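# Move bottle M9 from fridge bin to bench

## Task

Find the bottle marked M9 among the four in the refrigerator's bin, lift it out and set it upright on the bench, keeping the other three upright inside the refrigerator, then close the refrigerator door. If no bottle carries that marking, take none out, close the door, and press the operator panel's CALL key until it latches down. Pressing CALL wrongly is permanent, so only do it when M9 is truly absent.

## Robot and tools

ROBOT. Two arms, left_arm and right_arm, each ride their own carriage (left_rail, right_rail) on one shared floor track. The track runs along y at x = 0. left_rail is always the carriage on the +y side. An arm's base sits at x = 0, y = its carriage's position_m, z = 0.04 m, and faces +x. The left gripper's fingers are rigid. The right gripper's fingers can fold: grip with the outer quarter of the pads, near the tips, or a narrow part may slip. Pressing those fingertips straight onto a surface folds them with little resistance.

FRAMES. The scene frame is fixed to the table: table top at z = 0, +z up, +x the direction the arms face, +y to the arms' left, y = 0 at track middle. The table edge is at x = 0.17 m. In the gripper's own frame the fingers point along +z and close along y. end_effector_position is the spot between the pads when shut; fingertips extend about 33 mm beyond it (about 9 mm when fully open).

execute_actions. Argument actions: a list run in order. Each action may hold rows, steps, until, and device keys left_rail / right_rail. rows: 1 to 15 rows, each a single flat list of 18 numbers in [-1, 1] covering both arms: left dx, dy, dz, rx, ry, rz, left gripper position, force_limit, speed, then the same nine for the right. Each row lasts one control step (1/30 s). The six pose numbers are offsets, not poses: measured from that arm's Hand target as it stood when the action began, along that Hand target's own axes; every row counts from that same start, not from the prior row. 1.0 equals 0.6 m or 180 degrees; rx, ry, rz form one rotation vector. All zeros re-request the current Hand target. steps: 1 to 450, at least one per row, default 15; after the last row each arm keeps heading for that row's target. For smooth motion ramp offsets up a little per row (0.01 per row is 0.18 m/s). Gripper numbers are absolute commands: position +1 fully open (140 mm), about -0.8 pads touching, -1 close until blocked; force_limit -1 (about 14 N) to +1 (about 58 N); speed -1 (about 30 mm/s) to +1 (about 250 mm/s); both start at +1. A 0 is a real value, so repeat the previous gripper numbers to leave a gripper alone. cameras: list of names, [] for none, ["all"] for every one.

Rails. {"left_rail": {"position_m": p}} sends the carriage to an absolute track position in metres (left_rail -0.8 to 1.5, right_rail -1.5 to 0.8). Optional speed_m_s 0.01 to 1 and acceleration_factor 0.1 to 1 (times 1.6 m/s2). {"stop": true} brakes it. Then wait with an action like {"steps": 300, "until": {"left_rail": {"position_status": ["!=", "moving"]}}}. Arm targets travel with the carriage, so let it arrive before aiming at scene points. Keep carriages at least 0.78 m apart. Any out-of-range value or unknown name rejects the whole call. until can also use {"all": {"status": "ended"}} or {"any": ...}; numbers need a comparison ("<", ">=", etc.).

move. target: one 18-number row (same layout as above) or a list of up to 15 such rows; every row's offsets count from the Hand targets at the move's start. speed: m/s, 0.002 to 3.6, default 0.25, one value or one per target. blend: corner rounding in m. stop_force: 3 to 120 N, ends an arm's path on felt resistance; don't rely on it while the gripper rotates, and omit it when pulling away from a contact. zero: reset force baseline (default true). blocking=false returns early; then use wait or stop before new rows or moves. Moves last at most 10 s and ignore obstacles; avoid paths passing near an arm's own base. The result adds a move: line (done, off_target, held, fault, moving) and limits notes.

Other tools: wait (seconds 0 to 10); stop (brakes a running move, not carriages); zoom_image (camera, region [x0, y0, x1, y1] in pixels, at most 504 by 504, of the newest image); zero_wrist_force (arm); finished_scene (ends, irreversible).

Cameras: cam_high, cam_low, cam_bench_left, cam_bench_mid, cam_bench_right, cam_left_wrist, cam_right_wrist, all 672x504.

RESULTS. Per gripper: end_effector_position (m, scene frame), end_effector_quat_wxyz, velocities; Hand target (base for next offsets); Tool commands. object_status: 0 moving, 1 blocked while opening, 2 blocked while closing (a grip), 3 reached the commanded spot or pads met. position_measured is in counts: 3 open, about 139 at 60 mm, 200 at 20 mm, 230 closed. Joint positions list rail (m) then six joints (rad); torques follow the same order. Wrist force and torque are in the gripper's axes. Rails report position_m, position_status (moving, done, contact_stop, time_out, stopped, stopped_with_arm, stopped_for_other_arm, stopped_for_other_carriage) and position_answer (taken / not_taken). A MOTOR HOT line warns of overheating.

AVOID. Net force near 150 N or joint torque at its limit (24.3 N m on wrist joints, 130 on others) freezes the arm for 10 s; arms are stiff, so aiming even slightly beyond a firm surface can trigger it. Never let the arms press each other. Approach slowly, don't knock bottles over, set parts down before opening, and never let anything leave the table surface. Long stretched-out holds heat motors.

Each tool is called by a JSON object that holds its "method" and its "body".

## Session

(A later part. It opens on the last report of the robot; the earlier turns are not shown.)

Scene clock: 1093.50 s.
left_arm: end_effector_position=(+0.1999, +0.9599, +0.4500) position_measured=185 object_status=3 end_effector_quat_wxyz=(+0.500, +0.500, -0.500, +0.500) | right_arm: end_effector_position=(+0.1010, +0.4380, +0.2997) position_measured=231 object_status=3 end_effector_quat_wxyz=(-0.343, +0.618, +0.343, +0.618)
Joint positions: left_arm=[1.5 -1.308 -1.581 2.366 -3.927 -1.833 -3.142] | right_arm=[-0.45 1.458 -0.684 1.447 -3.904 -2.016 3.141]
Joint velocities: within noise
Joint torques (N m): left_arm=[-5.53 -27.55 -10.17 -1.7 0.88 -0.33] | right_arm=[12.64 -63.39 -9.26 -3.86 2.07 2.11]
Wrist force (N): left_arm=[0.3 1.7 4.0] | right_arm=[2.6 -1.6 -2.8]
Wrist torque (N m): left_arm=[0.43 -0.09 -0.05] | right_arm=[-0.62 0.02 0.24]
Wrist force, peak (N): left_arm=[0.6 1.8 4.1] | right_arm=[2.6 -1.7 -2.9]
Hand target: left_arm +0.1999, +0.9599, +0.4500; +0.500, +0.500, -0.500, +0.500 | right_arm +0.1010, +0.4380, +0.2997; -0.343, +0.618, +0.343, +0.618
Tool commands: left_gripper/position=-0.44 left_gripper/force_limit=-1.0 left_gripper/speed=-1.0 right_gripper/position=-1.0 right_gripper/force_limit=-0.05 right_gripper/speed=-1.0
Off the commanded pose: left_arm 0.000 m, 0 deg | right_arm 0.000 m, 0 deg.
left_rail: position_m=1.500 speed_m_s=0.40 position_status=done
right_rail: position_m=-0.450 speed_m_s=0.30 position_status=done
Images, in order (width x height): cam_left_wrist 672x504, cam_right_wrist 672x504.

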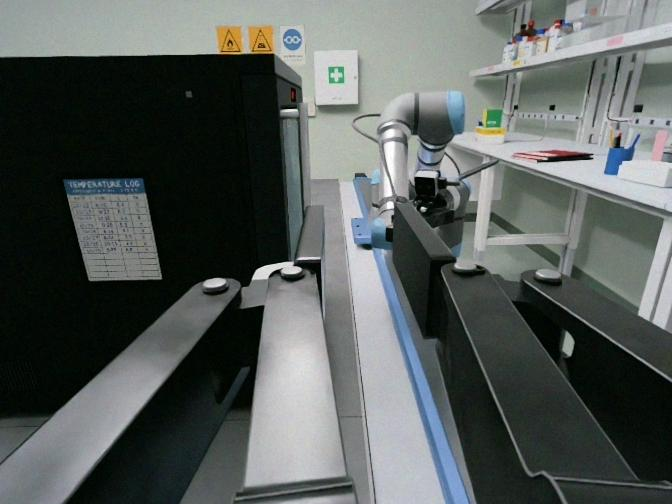

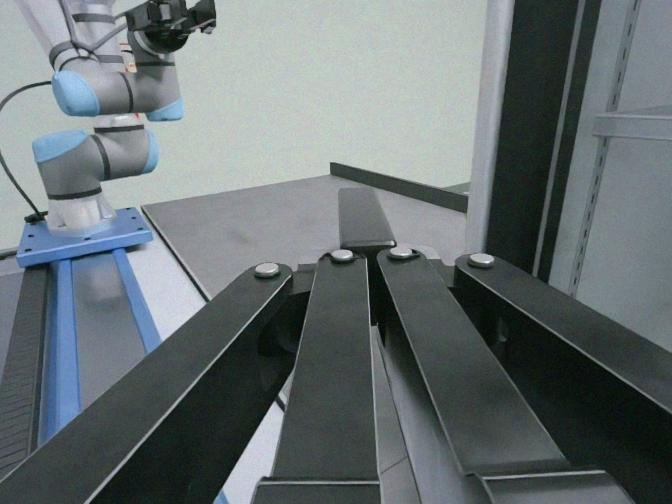

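{"method": "move", "body": {"target": [0,0,0,0,0,0,-0.44,-1,-1,0,0.0799,0.0539,-0.1278,0,0,-0.44,-0.05,-1], "speed": 0.1, "cameras": ["cam_right_wrist"]}}

Scene clock: 1269.90 s.
left_arm: end_effector_position=(+0.1999, +0.9599, +0.4500) position_measured=185 object_status=3 end_effector_quat_wxyz=(+0.500, +0.500, -0.500, +0.500) | right_arm: end_effector_position=(+0.1587, +0.4401, +0.2997) position_measured=185 object_status=3 end_effector_quat_wxyz=(-0.213, +0.674, +0.213, +0.674)
Joint positions: left_arm=[1.5 -1.308 -1.581 2.366 -3.927 -1.833 -3.142] | right_arm=[-0.45 1.518 -0.503 1.06 -3.698 -2.477 3.141]
Joint torques (N m): left_arm=[-4.9 -27.57 -10.32 -1.4 0.81 -0.3] | right_arm=[12.74 -54.06 -31.32 0.27 -2.52 -1.94]
Wrist force (N): left_arm=[0.3 1.4 3.7] | right_arm=[2.5 -1.3 -3.0]
Wrist torque (N m): left_arm=[0.37 -0.09 -0.05] | right_arm=[-0.51 0.02 0.24]
Wrist force, peak (N): left_arm=[0.2 1.7 4.2] | right_arm=[2.9 -1.7 -3.0]
Hand target: left_arm +0.1999, +0.9599, +0.4500; +0.500, +0.500, -0.500, +0.500 | right_arm +0.1587, +0.4401, +0.2997; -0.213, +0.674, +0.213, +0.674
Off the commanded pose: left_arm 0.000 m, 0 deg | right_arm 0.000 m, 0 deg.
left_rail: position_m=1.500 speed_m_s=0.40 position_status=done
right_rail: position_m=-0.450 speed_m_s=0.30 position_status=done
move: done
Images, in order (width x height): cam_right_wrist 672x504.

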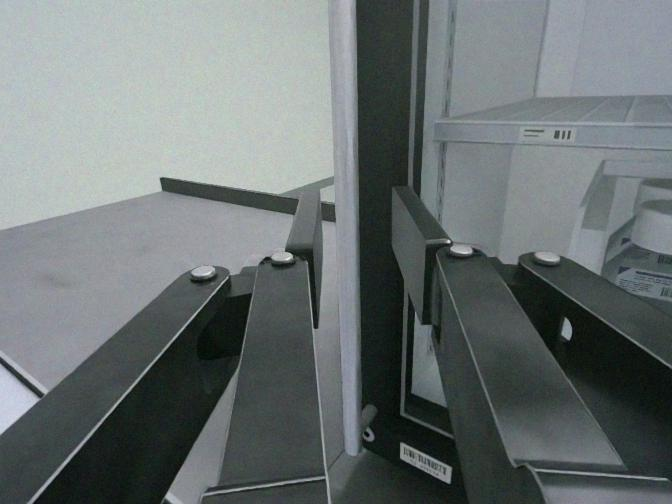

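{"method": "zoom_image", "body": {"camera": "cam_right_wrist", "region": [260, 120, 480, 340]}}

{"method": "zoom_image", "body": {"camera": "cam_right_wrist", "region": [570, 150, 672, 320]}}

Scaled by 2.291 from the camera's 672x504 image, which has a finer 960x720 frame.

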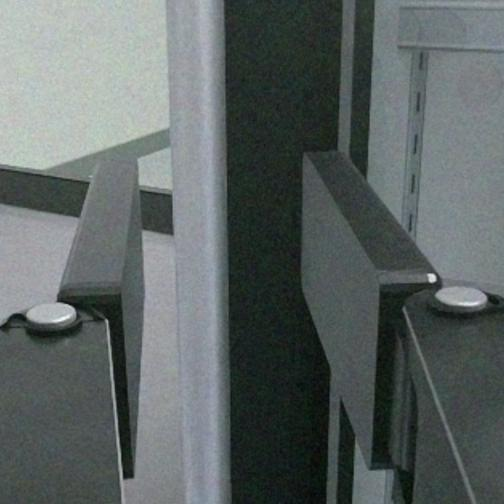

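Scaled by 2.965 from the camera's 672x504 image, which has a finer 960x720 frame.

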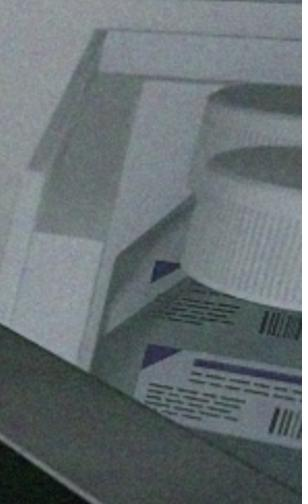

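{"method": "move", "body": {"target": [0,0,0,0,0,0,-0.44,-1,-1,0,-0.0045,0.1167,0,0,0,-0.44,-0.05,-1], "speed": 0.06, "stop_force": 8, "cameras": ["cam_right_wrist"]}}

{"method": "zoom_image", "body": {"camera": "cam_right_wrist", "region": [260, 120, 480, 340]}}

Scene clock: 1325.87 s.
left_arm: end_effector_position=(+0.1999, +0.9599, +0.4500) position_measured=185 object_status=3 end_effector_quat_wxyz=(+0.500, +0.500, -0.500, +0.500) | right_arm: end_effector_position=(+0.2145, +0.4825, +0.2997) position_measured=185 object_status=3 end_effector_quat_wxyz=(-0.213, +0.674, +0.213, +0.674)
Joint positions: left_arm=[1.5 -1.308 -1.581 2.366 -3.927 -1.833 -3.142] | right_arm=[-0.45 1.447 -0.408 0.859 -3.593 -2.406 3.141]
Joint torques (N m): left_arm=[-4.48 -25.98 -10.22 -1.2 0.92 -0.34] | right_arm=[-8.54 -56.76 -30.8 0.18 2.08 -1.89]
Wrist force (N): left_arm=[0.3 1.4 3.8] | right_arm=[2.3 -1.5 -2.3]
Wrist torque (N m): left_arm=[0.37 -0.08 -0.05] | right_arm=[-0.58 0.08 0.23]
Wrist force, peak (N): left_arm=[0.4 1.7 4.2] | right_arm=[2.7 -1.6 -4.0]
Hand target: left_arm +0.1999, +0.9599, +0.4500; +0.500, +0.500, -0.500, +0.500 | right_arm +0.2145, +0.4825, +0.2997; -0.213, +0.674, +0.213, +0.674
Off the commanded pose: left_arm 0.000 m, 0 deg | right_arm 0.000 m, 0 deg.
left_rail: position_m=1.500 speed_m_s=0.40 position_status=done
right_rail: position_m=-0.450 speed_m_s=0.30 position_status=done
move: done
Images, in order (width x height): cam_right_wrist 672x504.

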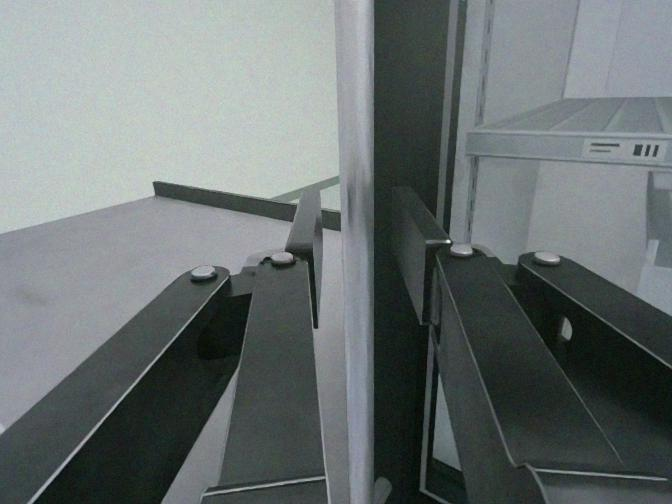

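Scaled by 2.291 from the camera's 672x504 image, which has a finer 960x720 frame.

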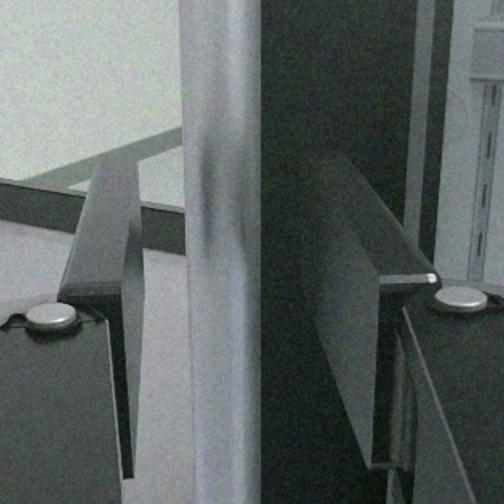

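{"method": "move", "body": {"target": [0,0,0,0,0,0,-0.44,-1,-1,0,0,0.0317,0,0,0,-0.44,-0.05,-1], "speed": 0.03, "stop_force": 8, "cameras": ["cam_right_wrist"]}}

{"method": "zoom_image", "body": {"camera": "cam_right_wrist", "region": [260, 120, 480, 340]}}

Scene clock: 1340.57 s.
left_arm: end_effector_position=(+0.1999, +0.9599, +0.4500) position_measured=185 object_status=3 end_effector_quat_wxyz=(+0.500, +0.500, -0.500, +0.500) | right_arm: end_effector_position=(+0.2301, +0.4934, +0.2997) position_measured=185 object_status=3 end_effector_quat_wxyz=(-0.213, +0.674, +0.213, +0.674)
Joint positions: left_arm=[1.5 -1.308 -1.581 2.366 -3.927 -1.833 -3.142] | right_arm=[-0.45 1.428 -0.378 0.796 -3.559 -2.387 3.141]
Joint torques (N m): left_arm=[-4.7 -25.99 -10.24 -1.12 0.83 -0.27] | right_arm=[-9.22 -57.71 -31.47 0.01 1.96 -0.43]
Wrist force (N): left_arm=[0.1 1.5 4.0] | right_arm=[2.3 -1.5 -2.9]
Wrist torque (N m): left_arm=[0.39 -0.06 -0.05] | right_arm=[-0.55 0.07 0.22]
Wrist force, peak (N): left_arm=[0.6 1.8 4.1] | right_arm=[2.4 -1.9 -2.9]
Hand target: left_arm +0.1999, +0.9599, +0.4500; +0.500, +0.500, -0.500, +0.500 | right_arm +0.2301, +0.4934, +0.2997; -0.213, +0.674, +0.213, +0.674
Off the commanded pose: left_arm 0.000 m, 0 deg | right_arm 0.000 m, 0 deg.
left_rail: position_m=1.500 speed_m_s=0.40 position_status=done
right_rail: position_m=-0.450 speed_m_s=0.30 position_status=done
move: done
Images, in order (width x height): cam_right_wrist 672x504.

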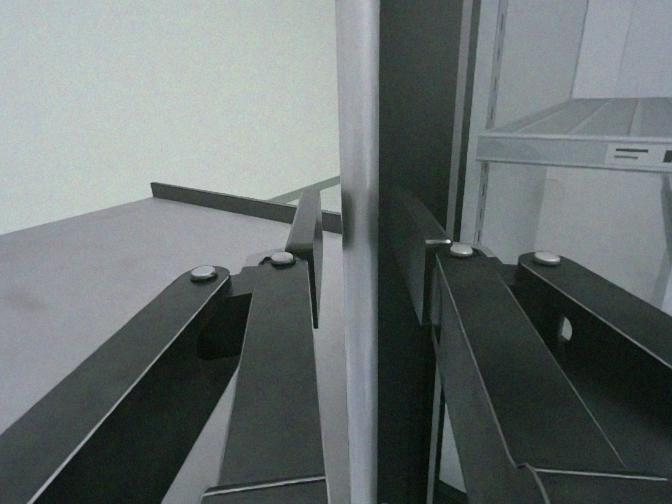

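Scaled by 2.291 from the camera's 672x504 image, which has a finer 960x720 frame.

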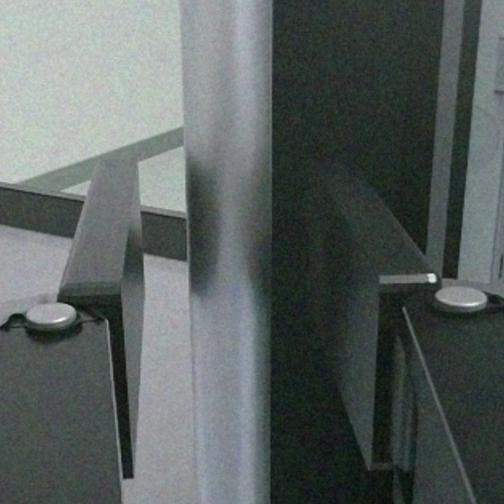

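{"method": "move", "body": {"target": [[0,0,0,0,0,0,-0.44,-1,-1,0,0,-0.0067,0,0,0,-0.44,0,-1],[0,0,0,0,0,0,-0.44,-1,-1,0,0,-0.0067,0,0,0,-1,0,-1]], "speed": 0.04}}

{"method": "wait", "body": {"seconds": 1.5, "cameras": ["cam_right_wrist"]}}

Scene clock: 1354.10 s.
left_arm: end_effector_position=(+0.1999, +0.9599, +0.4500) position_measured=185 object_status=3 end_effector_quat_wxyz=(+0.500, +0.500, -0.500, +0.500) | right_arm: end_effector_position=(+0.2268, +0.4911, +0.2997) position_measured=210 object_status=0 end_effector_quat_wxyz=(-0.213, +0.674, +0.213, +0.674)
Joint positions: left_arm=[1.5 -1.308 -1.581 2.366 -3.927 -1.833 -3.142] | right_arm=[-0.45 1.432 -0.384 0.81 -3.567 -2.391 3.141]
Joint torques (N m): left_arm=[-4.37 -25.8 -9.7 -1.12 0.88 -0.29] | right_arm=[13.09 -74.65 -17.7 1.18 6.87 -0.88]
Wrist force (N): left_arm=[0.3 1.6 4.0] | right_arm=[-0.2 13.9 -11.6]
Wrist torque (N m): left_arm=[0.41 -0.10 -0.05] | right_arm=[-1.02 0.03 0.41]
Wrist force, peak (N): left_arm=[0.4 1.6 4.4] | right_arm=[-0.2 13.9 -11.6]
Hand target: left_arm +0.1999, +0.9599, +0.4500; +0.500, +0.500, -0.500, +0.500 | right_arm +0.2268, +0.4911, +0.2997; -0.213, +0.674, +0.213, +0.674
Off the commanded pose: left_arm 0.000 m, 0 deg | right_arm 0.000 m, 0 deg.
left_rail: position_m=1.500 speed_m_s=0.40 position_status=done
right_rail: position_m=-0.450 speed_m_s=0.30 position_status=done
move: done

Scene clock: 1355.60 s.
left_arm: end_effector_position=(+0.1999, +0.9599, +0.4500) position_measured=185 object_status=3 end_effector_quat_wxyz=(+0.500, +0.500, -0.500, +0.500) | right_arm: end_effector_position=(+0.2268, +0.4911, +0.2997) position_measured=210 object_status=2 end_effector_quat_wxyz=(-0.212, +0.674, +0.213, +0.674)
Joint positions: left_arm=[1.5 -1.308 -1.581 2.366 -3.927 -1.833 -3.142] | right_arm=[-0.45 1.432 -0.384 0.81 -3.567 -2.391 3.141]
Joint torques (N m): left_arm=[-3.9 -25.35 -10.54 -1.11 0.91 -0.27] | right_arm=[12.3 -72.12 -29.55 1.31 7.12 0.13]
Wrist force (N): left_arm=[0.3 1.4 4.0] | right_arm=[-0.4 15.5 -13.4]
Wrist torque (N m): left_arm=[0.37 -0.10 -0.05] | right_arm=[-1.16 0.05 0.41]
Wrist force, peak (N): left_arm=[0.3 1.5 4.2] | right_arm=[0.1 15.7 -13.6]
Hand target: left_arm +0.1999, +0.9599, +0.4500; +0.500, +0.500, -0.500, +0.500 | right_arm +0.2268, +0.4911, +0.2997; -0.213, +0.674, +0.213, +0.674
Tool commands: left_gripper/position=-0.44 left_gripper/force_limit=-1.0 left_gripper/speed=-1.0 right_gripper/position=-1.0 right_gripper/force_limit=+0.0 right_gripper/speed=-1.0
Off the commanded pose: left_arm 0.000 m, 0 deg | right_arm 0.000 m, 0 deg.
left_rail: position_m=1.500 speed_m_s=0.40 position_status=done
right_rail: position_m=-0.450 speed_m_s=0.30 position_status=done
wait: 1.50 s
Images, in order (width x height): cam_right_wrist 672x504.

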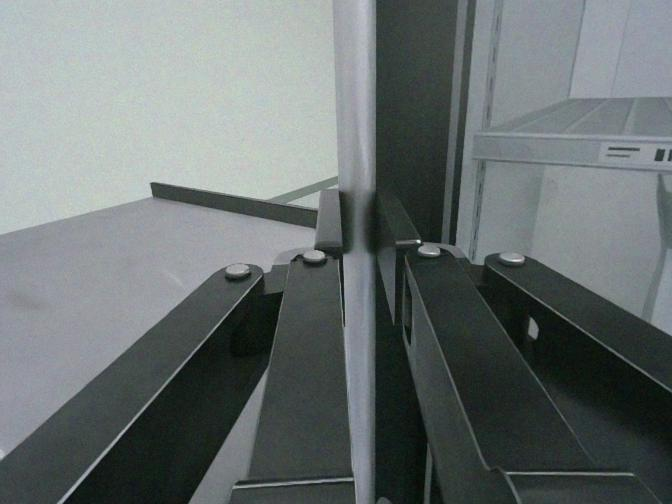

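{"method": "move", "body": {"target": [0,0,0,0,0,0,-0.44,-1,-1,0,-0.0128,-0.0328,0,0,0,-1,0,-1], "speed": 0.02, "stop_force": 50, "cameras": ["cam_left_wrist"]}}

Scene clock: 1377.67 s.
left_arm: end_effector_position=(+0.1999, +0.9599, +0.4500) position_measured=185 object_status=3 end_effector_quat_wxyz=(+0.500, +0.500, -0.500, +0.500) | right_arm: end_effector_position=(+0.2062, +0.4862, +0.2997) position_measured=210 object_status=2 end_effector_quat_wxyz=(-0.213, +0.674, +0.213, +0.674)
Joint positions: left_arm=[1.5 -1.308 -1.581 2.366 -3.927 -1.833 -3.142] | right_arm=[-0.45 1.458 -0.396 0.834 -3.58 -2.417 3.141]
Joint torques (N m): left_arm=[-3.96 -25.47 -10.3 -1.1 0.88 -0.29] | right_arm=[1.59 -73.33 -7.57 -5.23 -10.69 2.02]
Wrist force (N): left_arm=[0.4 1.6 3.7] | right_arm=[6.4 -29.4 13.3]
Wrist torque (N m): left_arm=[0.41 -0.10 -0.05] | right_arm=[0.29 0.13 0.47]
Wrist force, peak (N): left_arm=[0.2 1.9 4.1] | right_arm=[6.2 -29.6 13.4]
Hand target: left_arm +0.1999, +0.9599, +0.4500; +0.500, +0.500, -0.500, +0.500 | right_arm +0.2063, +0.4861, +0.2997; -0.213, +0.674, +0.213, +0.674
Off the commanded pose: left_arm 0.000 m, 0 deg | right_arm 0.000 m, 0 deg.
left_rail: position_m=1.500 speed_m_s=0.40 position_status=done
right_rail: position_m=-0.450 speed_m_s=0.30 position_status=done
move: done
Images, in order (width x height): cam_left_wrist 672x504.

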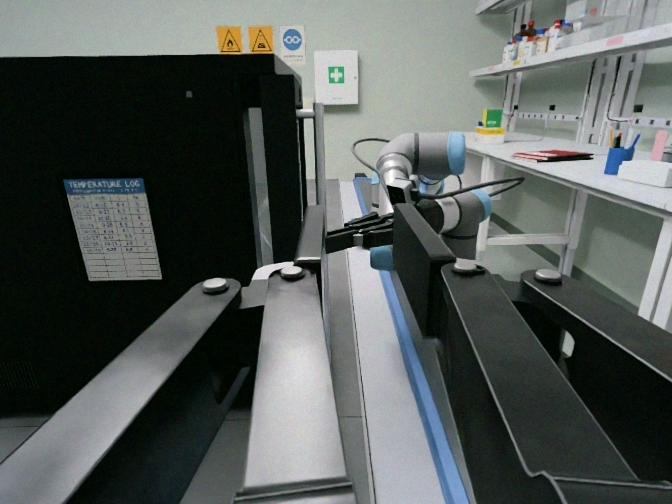

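{"method": "move", "body": {"target": [0,0,0,0,0,0,-0.44,-1,-1,0,-0.0239,-0.0518,0,0,0,-1,0,-1], "speed": 0.03}}

Scene clock: 1393.37 s.
left_arm: end_effector_position=(+0.1999, +0.9599, +0.4500) position_measured=185 object_status=3 end_effector_quat_wxyz=(+0.500, +0.500, -0.500, +0.500) | right_arm: end_effector_position=(+0.1727, +0.4800, +0.2997) position_measured=210 object_status=2 end_effector_quat_wxyz=(-0.212, +0.674, +0.213, +0.674)
Joint positions: left_arm=[1.5 -1.308 -1.581 2.366 -3.927 -1.833 -3.142] | right_arm=[-0.45 1.502 -0.405 0.854 -3.59 -2.461 3.141]
Joint torques (N m): left_arm=[-3.79 -24.86 -10.1 -1.19 0.88 -0.36] | right_arm=[9.91 -73.85 -10.78 -3.67 -4.92 2.08]
Wrist force (N): left_arm=[0.3 1.6 3.9] | right_arm=[2.8 -9.2 2.5]
Wrist torque (N m): left_arm=[0.41 -0.09 -0.05] | right_arm=[-0.09 0.07 0.48]
Wrist force, peak (N): left_arm=[0.3 1.6 4.3] | right_arm=[7.2 -30.2 14.4]
Hand target: left_arm +0.1999, +0.9599, +0.4500; +0.500, +0.500, -0.500, +0.500 | right_arm +0.1726, +0.4800, +0.2997; -0.213, +0.674, +0.213, +0.674
Off the commanded pose: left_arm 0.000 m, 0 deg | right_arm 0.000 m, 0 deg.
left_rail: position_m=1.500 speed_m_s=0.40 position_status=done
right_rail: position_m=-0.450 speed_m_s=0.30 position_status=done
move: done

{"method": "move", "body": {"target": [[0,0,0,0,0,0,-0.44,-1,-1,0,-0.01445,-0.0437,0,0,0,-1,0,-1],[0,0,0,0,0,0,-0.44,-1,-1,0,-0.0263,-0.0880,0,0,0,-1,0,-1]], "speed": 0.04, "blend": 0.003}}

Scene clock: 1407.73 s.
left_arm: end_effector_position=(+0.1999, +0.9599, +0.4500) position_measured=185 object_status=3 end_effector_quat_wxyz=(+0.500, +0.500, -0.500, +0.500) | right_arm: end_effector_position=(+0.1204, +0.4627, +0.2997) position_measured=210 object_status=2 end_effector_quat_wxyz=(-0.213, +0.674, +0.213, +0.674)
Joint positions: left_arm=[1.5 -1.308 -1.581 2.366 -3.927 -1.833 -3.142] | right_arm=[-0.45 1.572 -0.432 0.91 -3.619 -2.531 3.141]
Joint torques (N m): left_arm=[-3.75 -24.95 -10.12 -1.1 0.86 -0.29] | right_arm=[-0.13 -74.99 -7.56 -5.45 -11.33 2.18]
Wrist force (N): left_arm=[0.2 1.4 4.0] | right_arm=[3.1 -29.1 6.5]
Wrist torque (N m): left_arm=[0.37 -0.06 -0.05] | right_arm=[0.33 0.05 0.48]
Wrist force, peak (N): left_arm=[0.5 1.9 4.2] | right_arm=[3.1 -29.1 6.5]
Hand target: left_arm +0.1999, +0.9599, +0.4500; +0.500, +0.500, -0.500, +0.500 | right_arm +0.1203, +0.4626, +0.2997; -0.213, +0.674, +0.213, +0.674
Off the commanded pose: left_arm 0.000 m, 0 deg | right_arm 0.000 m, 0 deg.
left_rail: position_m=1.500 speed_m_s=0.40 position_status=done
right_rail: position_m=-0.450 speed_m_s=0.30 position_status=done
move: done

{"method": "move", "body": {"target": [[0,0,0,0,0,0,-0.44,-1,-1,0,-0.0107,-0.0449,0,0,0,-1,0,-1],[0,0,0,0,0,0,-0.44,-1,-1,0,-0.0165,-0.0906,0,0,0,-1,0,-1],[0,0,0,0,0,0,-0.44,-1,-1,0,-0.0189,-0.1368,0,0,0,-1,0,-1]], "speed": 0.05, "blend": 0.003}}

Scene clock: 1428.60 s.
left_arm: end_effector_position=(+0.1999, +0.9599, +0.4500) position_measured=185 object_status=3 end_effector_quat_wxyz=(+0.500, +0.500, -0.500, +0.500) | right_arm: end_effector_position=(+0.0459, +0.4260, +0.2997) position_measured=210 object_status=2 end_effector_quat_wxyz=(-0.214, +0.674, +0.215, +0.674)
Joint positions: left_arm=[1.5 -1.308 -1.581 2.366 -3.927 -1.833 -3.142] | right_arm=[-0.45 1.677 -0.482 1.016 -3.675 -2.631 3.141]
Joint torques (N m): left_arm=[-2.9 -24.28 -10.27 -1.13 0.85 -0.29] | right_arm=[-1.61 -75.82 -11.22 -5.51 -11.4 2.23]
Wrist force (N): left_arm=[0.2 1.7 4.0] | right_arm=[0.3 -30.9 1.3]
Wrist torque (N m): left_arm=[0.43 -0.06 -0.05] | right_arm=[0.51 -0.12 0.44]
Wrist force, peak (N): left_arm=[0.3 1.6 4.3] | right_arm=[1.2 -34.5 3.2]
Hand target: left_arm +0.1999, +0.9599, +0.4500; +0.500, +0.500, -0.500, +0.500 | right_arm +0.0466, +0.4248, +0.2997; -0.213, +0.674, +0.213, +0.674
Off the commanded pose: left_arm 0.000 m, 0 deg | right_arm 0.001 m, 0 deg.
left_rail: position_m=1.500 speed_m_s=0.40 position_status=done
right_rail: position_m=-0.450 speed_m_s=0.30 position_status=done
move: done

{"method": "move", "body": {"target": [[0,0,0,0,0,0,-0.44,-1,-1,0,-0.0025,-0.0724,0.0056,0,0,-1,0,-1],[0,0,0,0,0,0,-0.44,-1,-1,0,0.0089,-0.1459,0.0278,0,0,-1,0,-1]], "speed": 0.05, "blend": 0.003}}

Scene clock: 1492.30 s.
left_arm: end_effector_position=(+0.1999, +0.9599, +0.4500) position_measured=185 object_status=3 end_effector_quat_wxyz=(+0.500, +0.500, -0.500, +0.500) | right_arm: end_effector_position=(-0.0226, +0.3708, +0.2997) position_measured=210 object_status=2 end_effector_quat_wxyz=(-0.243, +0.664, +0.243, +0.664)
Joint positions: left_arm=[1.5 -1.308 -1.581 2.366 -3.927 -1.833 -3.142] | right_arm=[-0.45 1.769 -0.6 1.267 -3.808 -2.638 3.141]
Joint torques (N m): left_arm=[-3.1 -23.49 -10.69 -1.07 0.85 -0.33] | right_arm=[-9.21 -72.97 -3.44 -6.86 -10.79 2.2]
Wrist force (N): left_arm=[0.4 1.3 4.2] | right_arm=[-2.0 -39.9 -2.5]
Wrist torque (N m): left_arm=[0.36 -0.12 -0.05] | right_arm=[0.73 -0.14 0.38]
Wrist force, peak (N): left_arm=[0.6 1.7 4.3] | right_arm=[-2.0 -39.9 -2.5]
Hand target: left_arm +0.1999, +0.9599, +0.4500; +0.500, +0.500, -0.500, +0.500 | right_arm -0.0220, +0.3701, +0.2997; -0.242, +0.664, +0.242, +0.664
Off the commanded pose: left_arm 0.000 m, 0 deg | right_arm 0.001 m, 0 deg.
left_rail: position_m=1.500 speed_m_s=0.40 position_status=done
right_rail: position_m=-0.450 speed_m_s=0.30 position_status=done
move: done

{"method": "move", "body": {"target": [[0,0,0,0,0,0,-0.44,-1,-1,0,0.0036,-0.0577,0.0167,0,0,-1,0,-1],[0,0,0,0,0,0,-0.44,-1,-1,0,0.0168,-0.1225,0.0333,0,0,-1,0,-1],[0,0,0,0,0,0,-0.44,-1,-1,0,0.0366,-0.1859,0.0556,0,0,-1,0,-1]], "speed": 0.05, "blend": 0.003, "cameras": ["cam_right_wrist","cam_left_wrist"]}}

Scene clock: 1530.10 s.
left_arm: end_effector_position=(+0.1999, +0.9599, +0.4500) position_measured=185 object_status=3 end_effector_quat_wxyz=(+0.500, +0.500, -0.500, +0.500) | right_arm: end_effector_position=(-0.0932, +0.2816, +0.2998) position_measured=210 object_status=2 end_effector_quat_wxyz=(-0.299, +0.641, +0.299, +0.641)
Joint positions: left_arm=[1.5 -1.308 -1.581 2.366 -3.927 -1.833 -3.142] | right_arm=[-0.45 1.872 -0.773 1.641 -4.008 -2.57 3.141]
Joint torques (N m): left_arm=[-3.19 -23.36 -9.82 -1.13 0.79 -0.34] | right_arm=[9.33 -68.66 -11.07 -5.6 0.2 1.88]
Wrist force (N): left_arm=[0.3 1.5 4.2] | right_arm=[-9.8 -6.3 -1.5]
Wrist torque (N m): left_arm=[0.40 -0.09 -0.05] | right_arm=[-0.18 -0.37 0.33]
Wrist force, peak (N): left_arm=[0.5 1.7 4.4] | right_arm=[-2.1 -40.6 -2.2]
Hand target: left_arm +0.1999, +0.9599, +0.4500; +0.500, +0.500, -0.500, +0.500 | right_arm -0.0933, +0.2816, +0.2998; -0.299, +0.641, +0.300, +0.641
Off the commanded pose: left_arm 0.000 m, 0 deg | right_arm 0.000 m, 0 deg.
left_rail: position_m=1.500 speed_m_s=0.40 position_status=done
right_rail: position_m=-0.450 speed_m_s=0.30 position_status=done
move: done
Images, in order (width x height): cam_left_wrist 672x504, cam_right_wrist 672x504.

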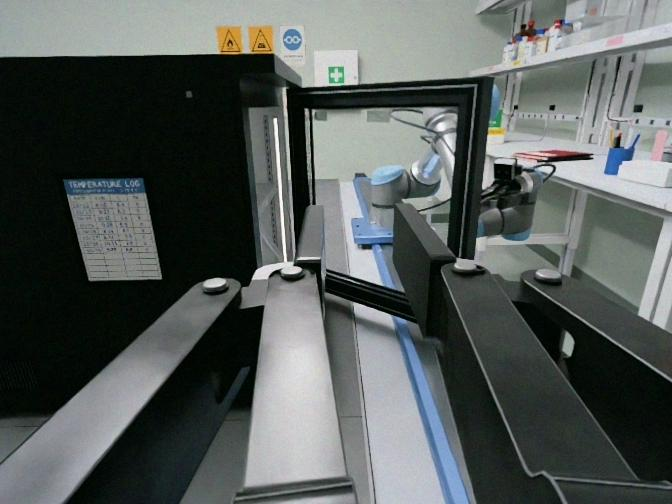

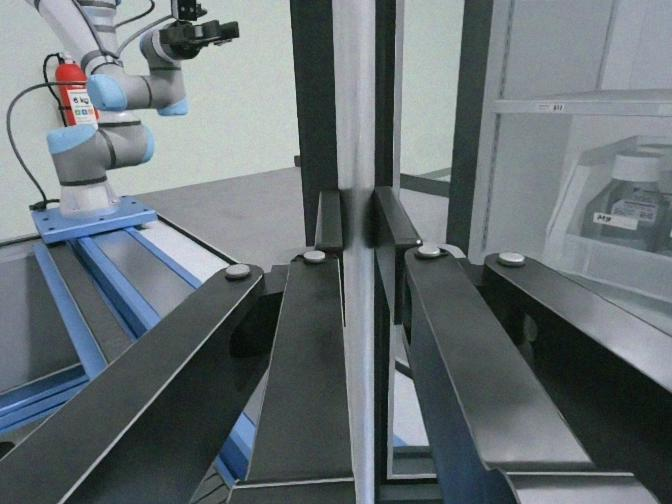

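{"method": "zoom_image", "body": {"camera": "cam_right_wrist", "region": [540, 120, 672, 290]}}

Scaled by 2.965 from the camera's 672x504 image, which has a finer 960x720 frame.

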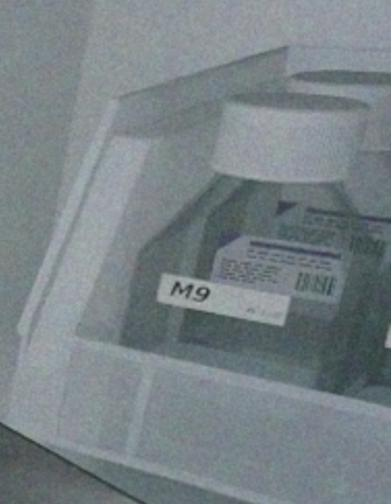

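{"method": "move", "body": {"target": [[0,0,0,0,0,0,-0.44,-1,-1,-0.0008,0.0171,-0.0779,0.0222,0,0,-1,0,-1],[0,0,0,0,0,0,-0.44,-1,-1,-0.0008,0.0422,-0.1535,0.0444,0,0,-1,0,-1],[0,0,0,0,0,0,-0.44,-1,-1,-0.0008,0.0750,-0.2263,0.0667,0,0,-1,0,-1]], "speed": 0.06, "blend": 0.003}}

Scene clock: 1552.87 s.
left_arm: end_effector_position=(+0.1999, +0.9599, +0.4500) position_measured=185 object_status=3 end_effector_quat_wxyz=(+0.500, +0.500, -0.500, +0.500) | right_arm: end_effector_position=(-0.1459, +0.1486, +0.2994) position_measured=210 object_status=2 end_effector_quat_wxyz=(-0.364, +0.606, +0.365, +0.606)
Joint positions: left_arm=[1.5 -1.308 -1.581 2.366 -3.927 -1.833 -3.142] | right_arm=[-0.45 1.993 -0.965 2.079 -4.255 -2.481 3.142]
Joint torques (N m): left_arm=[-2.45 -22.55 -10.03 -1.22 0.87 -0.25] | right_arm=[18.33 -51.52 -6.55 -5.14 4.68 0.63]
Wrist force (N): left_arm=[0.3 1.8 4.0] | right_arm=[-8.2 7.3 0.9]
Wrist torque (N m): left_arm=[0.45 -0.08 -0.05] | right_arm=[-0.76 -0.18 0.24]
Wrist force, peak (N): left_arm=[0.5 1.8 4.3] | right_arm=[-6.5 -15.8 -2.9]
Hand target: left_arm +0.1999, +0.9599, +0.4500; +0.500, +0.500, -0.500, +0.500 | right_arm -0.1459, +0.1486, +0.2994; -0.364, +0.606, +0.365, +0.606
Off the commanded pose: left_arm 0.000 m, 0 deg | right_arm 0.000 m, 0 deg.
left_rail: position_m=1.500 speed_m_s=0.40 position_status=done
right_rail: position_m=-0.450 speed_m_s=0.30 position_status=done
move: done

{"method": "move", "body": {"target": [[0,0,0,0,0,0,-0.44,-1,-1,-0.0005,0.0247,-0.0760,0.0222,0,0,-1,0,-1],[0,0,0,0,0,0,-0.44,-1,-1,-0.0005,0.0575,-0.1490,0.0444,0,0,-1,0,-1],[0,0,0,0,0,0,-0.44,-1,-1,-0.0005,0.0979,-0.2183,0.0667,0,0,-1,0,-1]], "speed": 0.06, "blend": 0.003, "cameras": ["cam_left_wrist","cam_right_wrist","cam_bench_left"]}}

Scene clock: 1585.97 s.
left_arm: end_effector_position=(+0.1999, +0.9599, +0.4500) position_measured=185 object_status=3 end_effector_quat_wxyz=(+0.500, +0.500, -0.500, +0.500) | right_arm: end_effector_position=(-0.1554, +0.0053, +0.2992) position_measured=232 object_status=0 end_effector_quat_wxyz=(-0.426, +0.565, +0.426, +0.564)
Joint positions: left_arm=[1.5 -1.308 -1.581 2.366 -3.927 -1.833 -3.142] | right_arm=[-0.45 2.083 -1.123 2.514 -4.531 -2.361 3.142]
Joint torques (N m): left_arm=[-2.47 -22.3 -10.63 -1.15 0.83 -0.32] | right_arm=[11.45 -33.54 4.59 -3.47 2.16 -1.9]
Wrist force (N): left_arm=[0.2 1.5 4.1] | right_arm=[2.6 -0.6 -2.6]
Wrist torque (N m): left_arm=[0.40 -0.08 -0.05] | right_arm=[-0.42 0.01 0.18]
Wrist force, peak (N): left_arm=[0.4 1.5 4.4] | right_arm=[-8.1 28.4 8.3]
Hand target: left_arm +0.1999, +0.9599, +0.4500; +0.500, +0.500, -0.500, +0.500 | right_arm -0.1554, +0.0053, +0.2992; -0.426, +0.565, +0.426, +0.564
Off the commanded pose: left_arm 0.000 m, 0 deg | right_arm 0.000 m, 0 deg.
left_rail: position_m=1.500 speed_m_s=0.40 position_status=done
right_rail: position_m=-0.450 speed_m_s=0.30 position_status=done
move: done
Images, in order (width x height): cam_bench_left 672x504, cam_left_wrist 672x504, cam_right_wrist 672x504.

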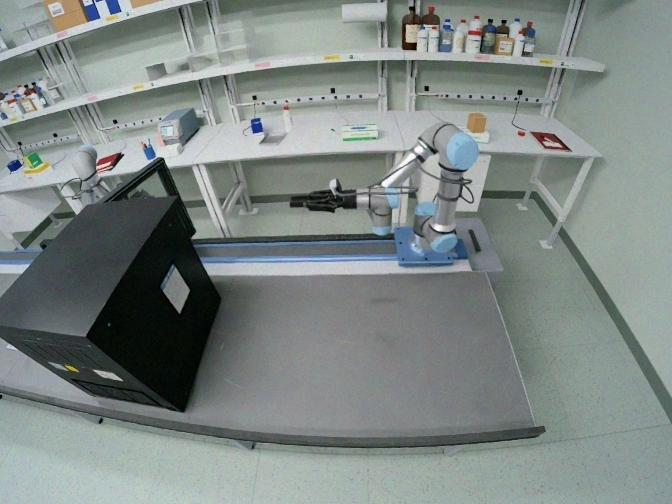

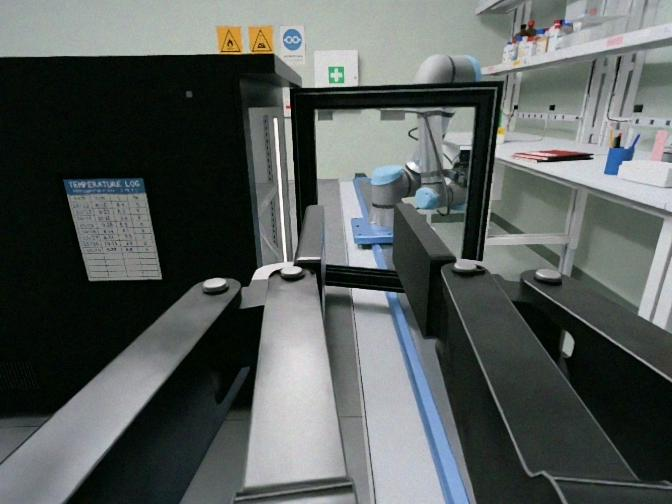

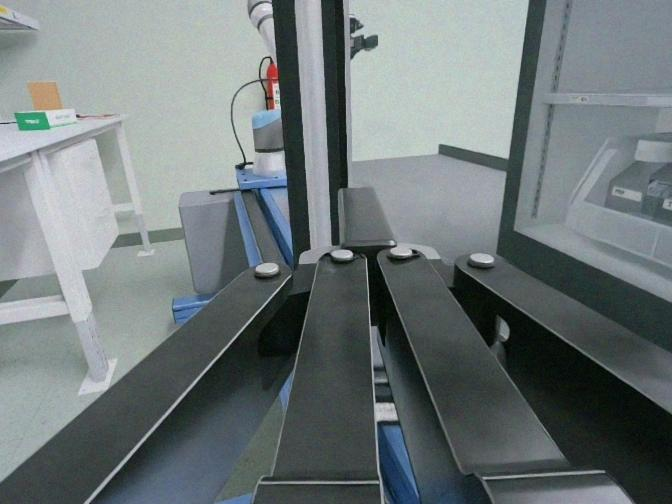

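{"method": "execute_actions", "body": {"actions": [], "cameras": ["cam_left_wrist","cam_right_wrist","cam_bench_mid"]}}

Scene clock: 1593.33 s.
left_arm: end_effector_position=(+0.1999, +0.9599, +0.4500) position_measured=185 object_status=3 end_effector_quat_wxyz=(+0.500, +0.500, -0.500, +0.500) | right_arm: end_effector_position=(-0.1554, +0.0053, +0.2992) position_measured=232 object_status=3 end_effector_quat_wxyz=(-0.426, +0.565, +0.426, +0.564)
Joint positions: left_arm=[1.5 -1.308 -1.581 2.366 -3.927 -1.833 -3.142] | right_arm=[-0.45 2.083 -1.123 2.514 -4.531 -2.361 3.142]
Joint velocities: within noise
Joint torques (N m): left_arm=[-2.68 -21.91 -9.86 -1.17 0.86 -0.31] | right_arm=[-3.19 -33.74 4.79 -3.44 2.15 -1.88]
Wrist force (N): left_arm=[0.4 1.6 4.0] | right_arm=[2.8 -0.8 -2.4]
Wrist torque (N m): left_arm=[0.40 -0.11 -0.05] | right_arm=[-0.46 -0.03 0.18]
Wrist force, peak (N): left_arm=[0.4 1.7 4.3] | right_arm=[3.1 -0.8 -2.9]
Hand target: left_arm +0.1999, +0.9599, +0.4500; +0.500, +0.500, -0.500, +0.500 | right_arm -0.1554, +0.0053, +0.2992; -0.426, +0.565, +0.426, +0.564
Tool commands: left_gripper/position=-0.44 left_gripper/force_limit=-1.0 left_gripper/speed=-1.0 right_gripper/position=-1.0 right_gripper/force_limit=+0.0 right_gripper/speed=-1.0
Off the commanded pose: left_arm 0.000 m, 0 deg | right_arm 0.000 m, 0 deg.
left_rail: position_m=1.500 speed_m_s=0.40 position_status=done
right_rail: position_m=-0.450 speed_m_s=0.30 position_status=done
Images, in order (width x height): cam_bench_mid 672x504, cam_left_wrist 672x504, cam_right_wrist 672x504.

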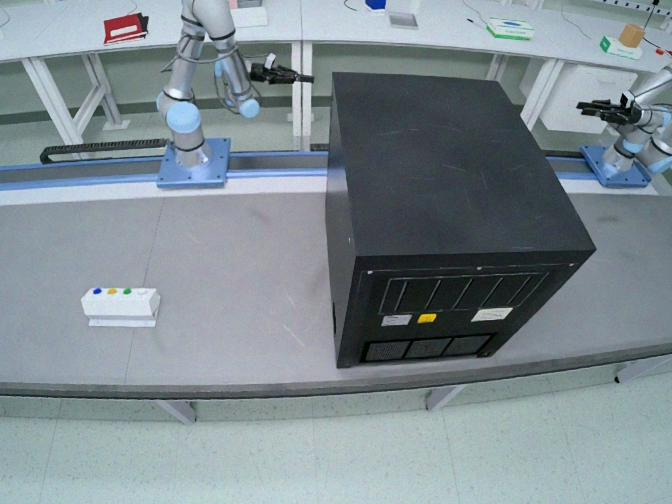

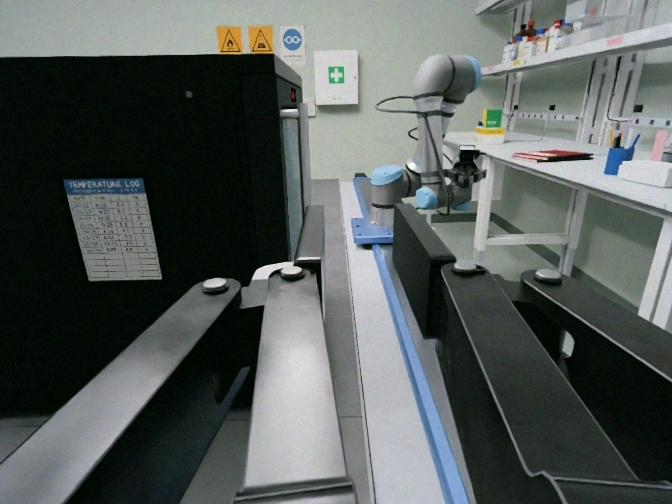

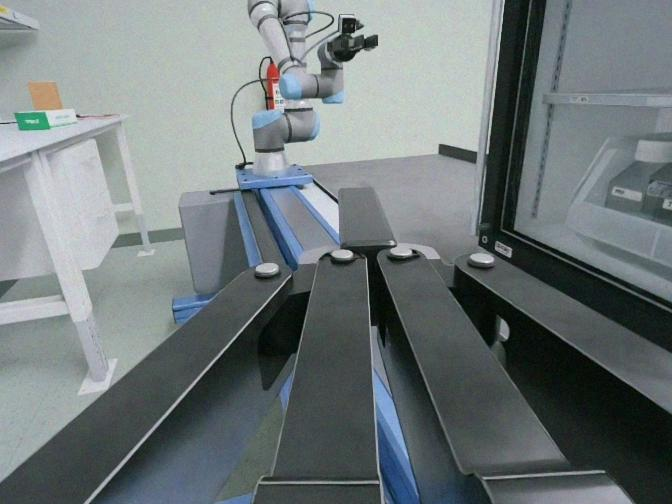

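{"method": "move", "body": {"target": [[0,0,0,0,0,0,-0.44,-1,-1,0.0013,0.1046,0.4542,-0.1333,0,0,-0.44,0,-1],[0,0,0,0,0,0,-0.44,-1,-1,0.0013,0.3088,0.8529,-0.2167,0,0,-0.44,0,-1]], "speed": 0.15, "blend": 0.03, "cameras": ["cam_right_wrist"]}}

{"method": "zoom_image", "body": {"camera": "cam_right_wrist", "region": [260, 120, 480, 340]}}

Scene clock: 1846.10 s.
left_arm: end_effector_position=(+0.1999, +0.9599, +0.4500) position_measured=185 object_status=3 end_effector_quat_wxyz=(+0.500, +0.500, -0.500, +0.500) | right_arm: end_effector_position=(+0.1632, +0.4466, +0.2997) position_measured=185 object_status=3 end_effector_quat_wxyz=(-0.213, +0.674, +0.213, +0.674)
Joint positions: left_arm=[1.5 -1.308 -1.581 2.366 -3.927 -1.833 -3.142] | right_arm=[-0.45 1.512 -0.489 1.031 -3.683 -2.471 3.141]
Joint torques (N m): left_arm=[-2.02 -21.43 -9.86 -1.06 0.82 -0.26] | right_arm=[-8.65 -54.42 -28.81 0.23 -2.38 -2.12]
Wrist force (N): left_arm=[0.2 1.6 3.9] | right_arm=[3.0 -0.7 -2.7]
Wrist torque (N m): left_arm=[0.41 -0.08 -0.05] | right_arm=[-0.40 -0.10 0.23]
Wrist force, peak (N): left_arm=[0.3 1.8 4.4] | right_arm=[3.1 -0.5 -4.1]
Hand target: left_arm +0.1999, +0.9599, +0.4500; +0.500, +0.500, -0.500, +0.500 | right_arm +0.1632, +0.4466, +0.2997; -0.213, +0.674, +0.213, +0.674
Off the commanded pose: left_arm 0.000 m, 0 deg | right_arm 0.000 m, 0 deg.
left_rail: position_m=1.500 speed_m_s=0.40 position_status=done
right_rail: position_m=-0.450 speed_m_s=0.30 position_status=done
move: done
Images, in order (width x height): cam_right_wrist 672x504.

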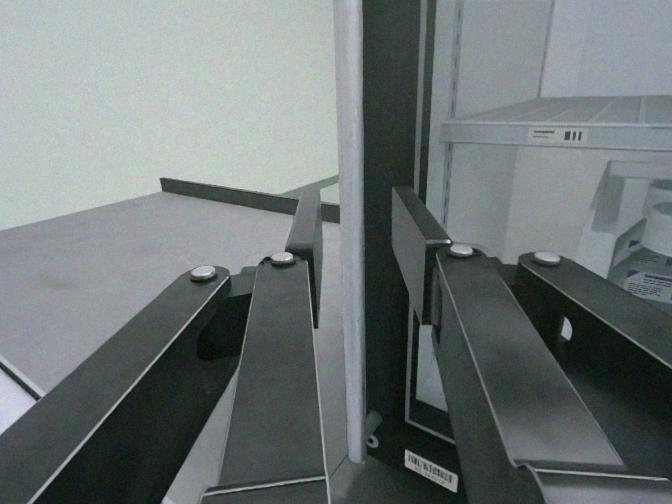

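Scaled by 2.291 from the camera's 672x504 image, which has a finer 960x720 frame.

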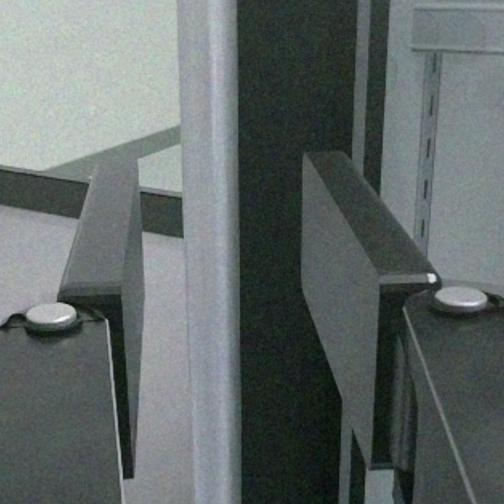

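{"method": "move", "body": {"target": [0,0,0,0,0,0,-0.44,-1,-1,0,0.001,0.1453,0,0,0,-0.44,0,-1], "speed": 0.06, "stop_force": 8, "cameras": ["cam_right_wrist"]}}

{"method": "zoom_image", "body": {"camera": "cam_right_wrist", "region": [260, 120, 480, 340]}}

Scene clock: 1858.47 s.
left_arm: end_effector_position=(+0.1999, +0.9599, +0.4500) position_measured=185 object_status=3 end_effector_quat_wxyz=(+0.500, +0.500, -0.500, +0.500) | right_arm: end_effector_position=(+0.2349, +0.4961, +0.2997) position_measured=185 object_status=3 end_effector_quat_wxyz=(-0.213, +0.674, +0.213, +0.674)
Joint positions: left_arm=[1.5 -1.308 -1.581 2.366 -3.927 -1.833 -3.142] | right_arm=[-0.45 1.422 -0.37 0.78 -3.551 -2.381 3.141]
Joint torques (N m): left_arm=[-1.44 -20.88 -10.19 -1.16 0.96 -0.29] | right_arm=[-8.93 -58.47 -31.33 0.11 1.88 -1.94]
Wrist force (N): left_arm=[0.4 1.3 4.3] | right_arm=[2.7 -0.8 -2.8]
Wrist torque (N m): left_arm=[0.35 -0.11 -0.05] | right_arm=[-0.40 -0.02 0.22]
Wrist force, peak (N): left_arm=[0.6 1.6 4.3] | right_arm=[3.2 -0.9 -3.5]
Hand target: left_arm +0.1999, +0.9599, +0.4500; +0.500, +0.500, -0.500, +0.500 | right_arm +0.2349, +0.4961, +0.2997; -0.213, +0.674, +0.213, +0.674
Off the commanded pose: left_arm 0.000 m, 0 deg | right_arm 0.000 m, 0 deg.
left_rail: position_m=1.500 speed_m_s=0.40 position_status=done
right_rail: position_m=-0.450 speed_m_s=0.30 position_status=done
move: done
Images, in order (width x height): cam_right_wrist 672x504.

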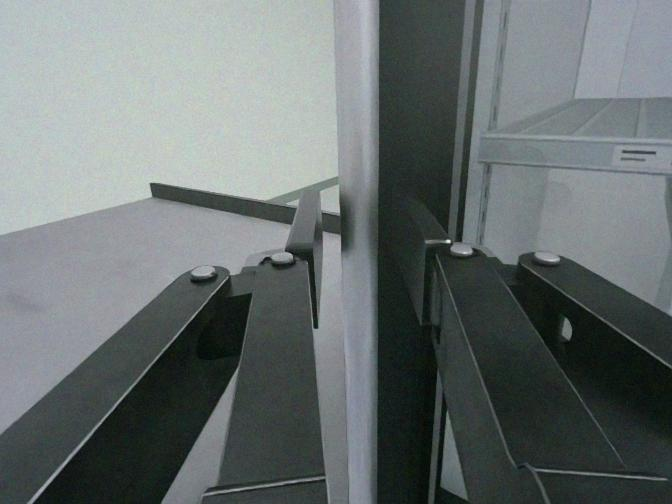

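Scaled by 2.291 from the camera's 672x504 image, which has a finer 960x720 frame.

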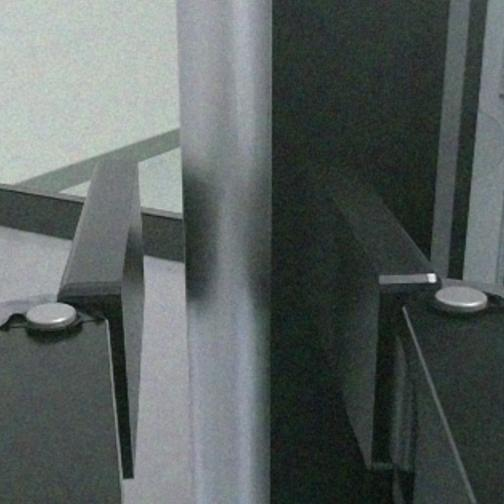

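{"method": "move", "body": {"target": [[0,0,0,0,0,0,-0.44,-1,-1,0,0,0,0,0,0,-0.44,0,-1],[0,0,0,0,0,0,-0.44,-1,-1,0,0,0,0,0,0,-1,0,-1]], "speed": 0.04}}

{"method": "wait", "body": {"seconds": 1.5}}

Scene clock: 1866.83 s.
left_arm: end_effector_position=(+0.1999, +0.9599, +0.4500) position_measured=185 object_status=3 end_effector_quat_wxyz=(+0.500, +0.500, -0.500, +0.500) | right_arm: end_effector_position=(+0.2350, +0.4961, +0.2997) position_measured=210 object_status=0 end_effector_quat_wxyz=(-0.213, +0.674, +0.213, +0.674)
Joint positions: left_arm=[1.5 -1.308 -1.581 2.366 -3.927 -1.833 -3.142] | right_arm=[-0.45 1.422 -0.37 0.78 -3.551 -2.381 3.141]
Joint torques (N m): left_arm=[-1.37 -20.76 -9.97 -1.13 0.73 -0.3] | right_arm=[-4.23 -58.13 -30.85 0.29 1.13 -1.94]
Wrist force (N): left_arm=[0.4 1.6 4.1] | right_arm=[1.6 4.8 -10.2]
Wrist torque (N m): left_arm=[0.41 -0.11 -0.05] | right_arm=[-0.51 -0.06 0.41]
Wrist force, peak (N): left_arm=[0.3 1.7 4.4] | right_arm=[2.0 4.9 -10.4]
Hand target: left_arm +0.1999, +0.9599, +0.4500; +0.500, +0.500, -0.500, +0.500 | right_arm +0.2349, +0.4961, +0.2997; -0.213, +0.674, +0.213, +0.674
Off the commanded pose: left_arm 0.000 m, 0 deg | right_arm 0.000 m, 0 deg.
left_rail: position_m=1.500 speed_m_s=0.40 position_status=done
right_rail: position_m=-0.450 speed_m_s=0.30 position_status=done
move: done

Scene clock: 1868.33 s.
left_arm: end_effector_position=(+0.1999, +0.9599, +0.4500) position_measured=185 object_status=3 end_effector_quat_wxyz=(+0.500, +0.500, -0.500, +0.500) | right_arm: end_effector_position=(+0.2350, +0.4961, +0.2997) position_measured=210 object_status=2 end_effector_quat_wxyz=(-0.213, +0.674, +0.213, +0.674)
Joint positions: left_arm=[1.5 -1.308 -1.581 2.366 -3.927 -1.833 -3.142] | right_arm=[-0.45 1.422 -0.37 0.78 -3.551 -2.381 3.141]
Joint torques (N m): left_arm=[-1.29 -20.67 -9.72 -1.15 0.76 -0.36] | right_arm=[4.2 -58.69 -31.16 0.25 1.15 -1.86]
Wrist force (N): left_arm=[0.5 1.4 3.9] | right_arm=[1.9 4.9 -10.3]
Wrist torque (N m): left_arm=[0.38 -0.14 -0.05] | right_arm=[-0.49 -0.12 0.42]
Wrist force, peak (N): left_arm=[0.4 1.7 4.4] | right_arm=[2.0 4.8 -10.4]
Hand target: left_arm +0.1999, +0.9599, +0.4500; +0.500, +0.500, -0.500, +0.500 | right_arm +0.2349, +0.4961, +0.2997; -0.213, +0.674, +0.213, +0.674
Tool commands: left_gripper/position=-0.44 left_gripper/force_limit=-1.0 left_gripper/speed=-1.0 right_gripper/position=-1.0 right_gripper/force_limit=+0.0 right_gripper/speed=-1.0
Off the commanded pose: left_arm 0.000 m, 0 deg | right_arm 0.000 m, 0 deg.
left_rail: position_m=1.500 speed_m_s=0.40 position_status=done
right_rail: position_m=-0.450 speed_m_s=0.30 position_status=done
wait: 1.50 s

{"method": "move", "body": {"target": [0,0,0,0,0,0,-0.44,-1,-1,0,-0.0176,-0.0353,0,0,0,-1,0,-1], "speed": 0.02, "stop_force": 50}}

Scene clock: 1876.30 s.
left_arm: end_effector_position=(+0.1999, +0.9599, +0.4500) position_measured=185 object_status=3 end_effector_quat_wxyz=(+0.500, +0.500, -0.500, +0.500) | right_arm: end_effector_position=(+0.2115, +0.4926, +0.2997) position_measured=210 object_status=2 end_effector_quat_wxyz=(-0.213, +0.674, +0.213, +0.674)
Joint positions: left_arm=[1.5 -1.308 -1.581 2.366 -3.927 -1.833 -3.142] | right_arm=[-0.45 1.452 -0.378 0.796 -3.56 -2.411 3.141]
Joint torques (N m): left_arm=[-0.81 -20.8 -10.13 -1.1 0.84 -0.41] | right_arm=[15.15 -74.11 -12.05 -2.85 -1.79 -0.76]
Wrist force (N): left_arm=[0.4 1.3 4.2] | right_arm=[3.5 1.5 -1.2]
Wrist torque (N m): left_arm=[0.35 -0.12 -0.05] | right_arm=[-0.21 -0.13 0.42]
Wrist force, peak (N): left_arm=[0.3 1.6 4.4] | right_arm=[6.3 1.8 20.6]
Hand target: left_arm +0.1999, +0.9599, +0.4500; +0.500, +0.500, -0.500, +0.500 | right_arm +0.2115, +0.4926, +0.2997; -0.213, +0.674, +0.213, +0.674
Off the commanded pose: left_arm 0.000 m, 0 deg | right_arm 0.000 m, 0 deg.
left_rail: position_m=1.500 speed_m_s=0.40 position_status=done
right_rail: position_m=-0.450 speed_m_s=0.30 position_status=done
move: done

{"method": "move", "body": {"target": [[0,0,0,0,0,0,-0.44,-1,-1,0,-0.0293,-0.0736,0,0,0,-1,0,-1],[0,0,0,0,0,0,-0.44,-1,-1,0,-0.0511,-0.1496,0,0,0,-1,0,-1],[0,0,0,0,0,0,-0.44,-1,-1,0,-0.0648,-0.2275,0,0,0,-1,0,-1],[0,0,0,0,0,0,-0.44,-1,-1,0,-0.0703,-0.3065,0,0,0,-1,0,-1]], "speed": 0.06, "blend": 0.004}}

Scene clock: 1892.77 s.
left_arm: end_effector_position=(+0.1999, +0.9599, +0.4500) position_measured=185 object_status=3 end_effector_quat_wxyz=(+0.500, +0.500, -0.500, +0.500) | right_arm: end_effector_position=(+0.0369, +0.4215, +0.2997) position_measured=210 object_status=2 end_effector_quat_wxyz=(-0.213, +0.674, +0.213, +0.674)
Joint positions: left_arm=[1.5 -1.308 -1.581 2.366 -3.927 -1.833 -3.142] | right_arm=[-0.45 1.691 -0.483 1.017 -3.676 -2.65 3.141]
Joint torques (N m): left_arm=[-0.9 -20.01 -10.47 -1.17 0.87 -0.26] | right_arm=[3.62 -76.3 -9.43 -4.78 -8.02 1.96]
Wrist force (N): left_arm=[0.6 1.4 4.1] | right_arm=[-0.3 -19.6 -0.3]
Wrist torque (N m): left_arm=[0.38 -0.15 -0.05] | right_arm=[0.22 -0.24 0.44]
Wrist force, peak (N): left_arm=[0.6 1.7 4.5] | right_arm=[0.7 -26.7 0.6]
Hand target: left_arm +0.1999, +0.9599, +0.4500; +0.500, +0.500, -0.500, +0.500 | right_arm +0.0368, +0.4215, +0.2997; -0.213, +0.674, +0.213, +0.674
Off the commanded pose: left_arm 0.000 m, 0 deg | right_arm 0.000 m, 0 deg.
left_rail: position_m=1.500 speed_m_s=0.40 position_status=done
right_rail: position_m=-0.450 speed_m_s=0.30 position_status=done
move: done


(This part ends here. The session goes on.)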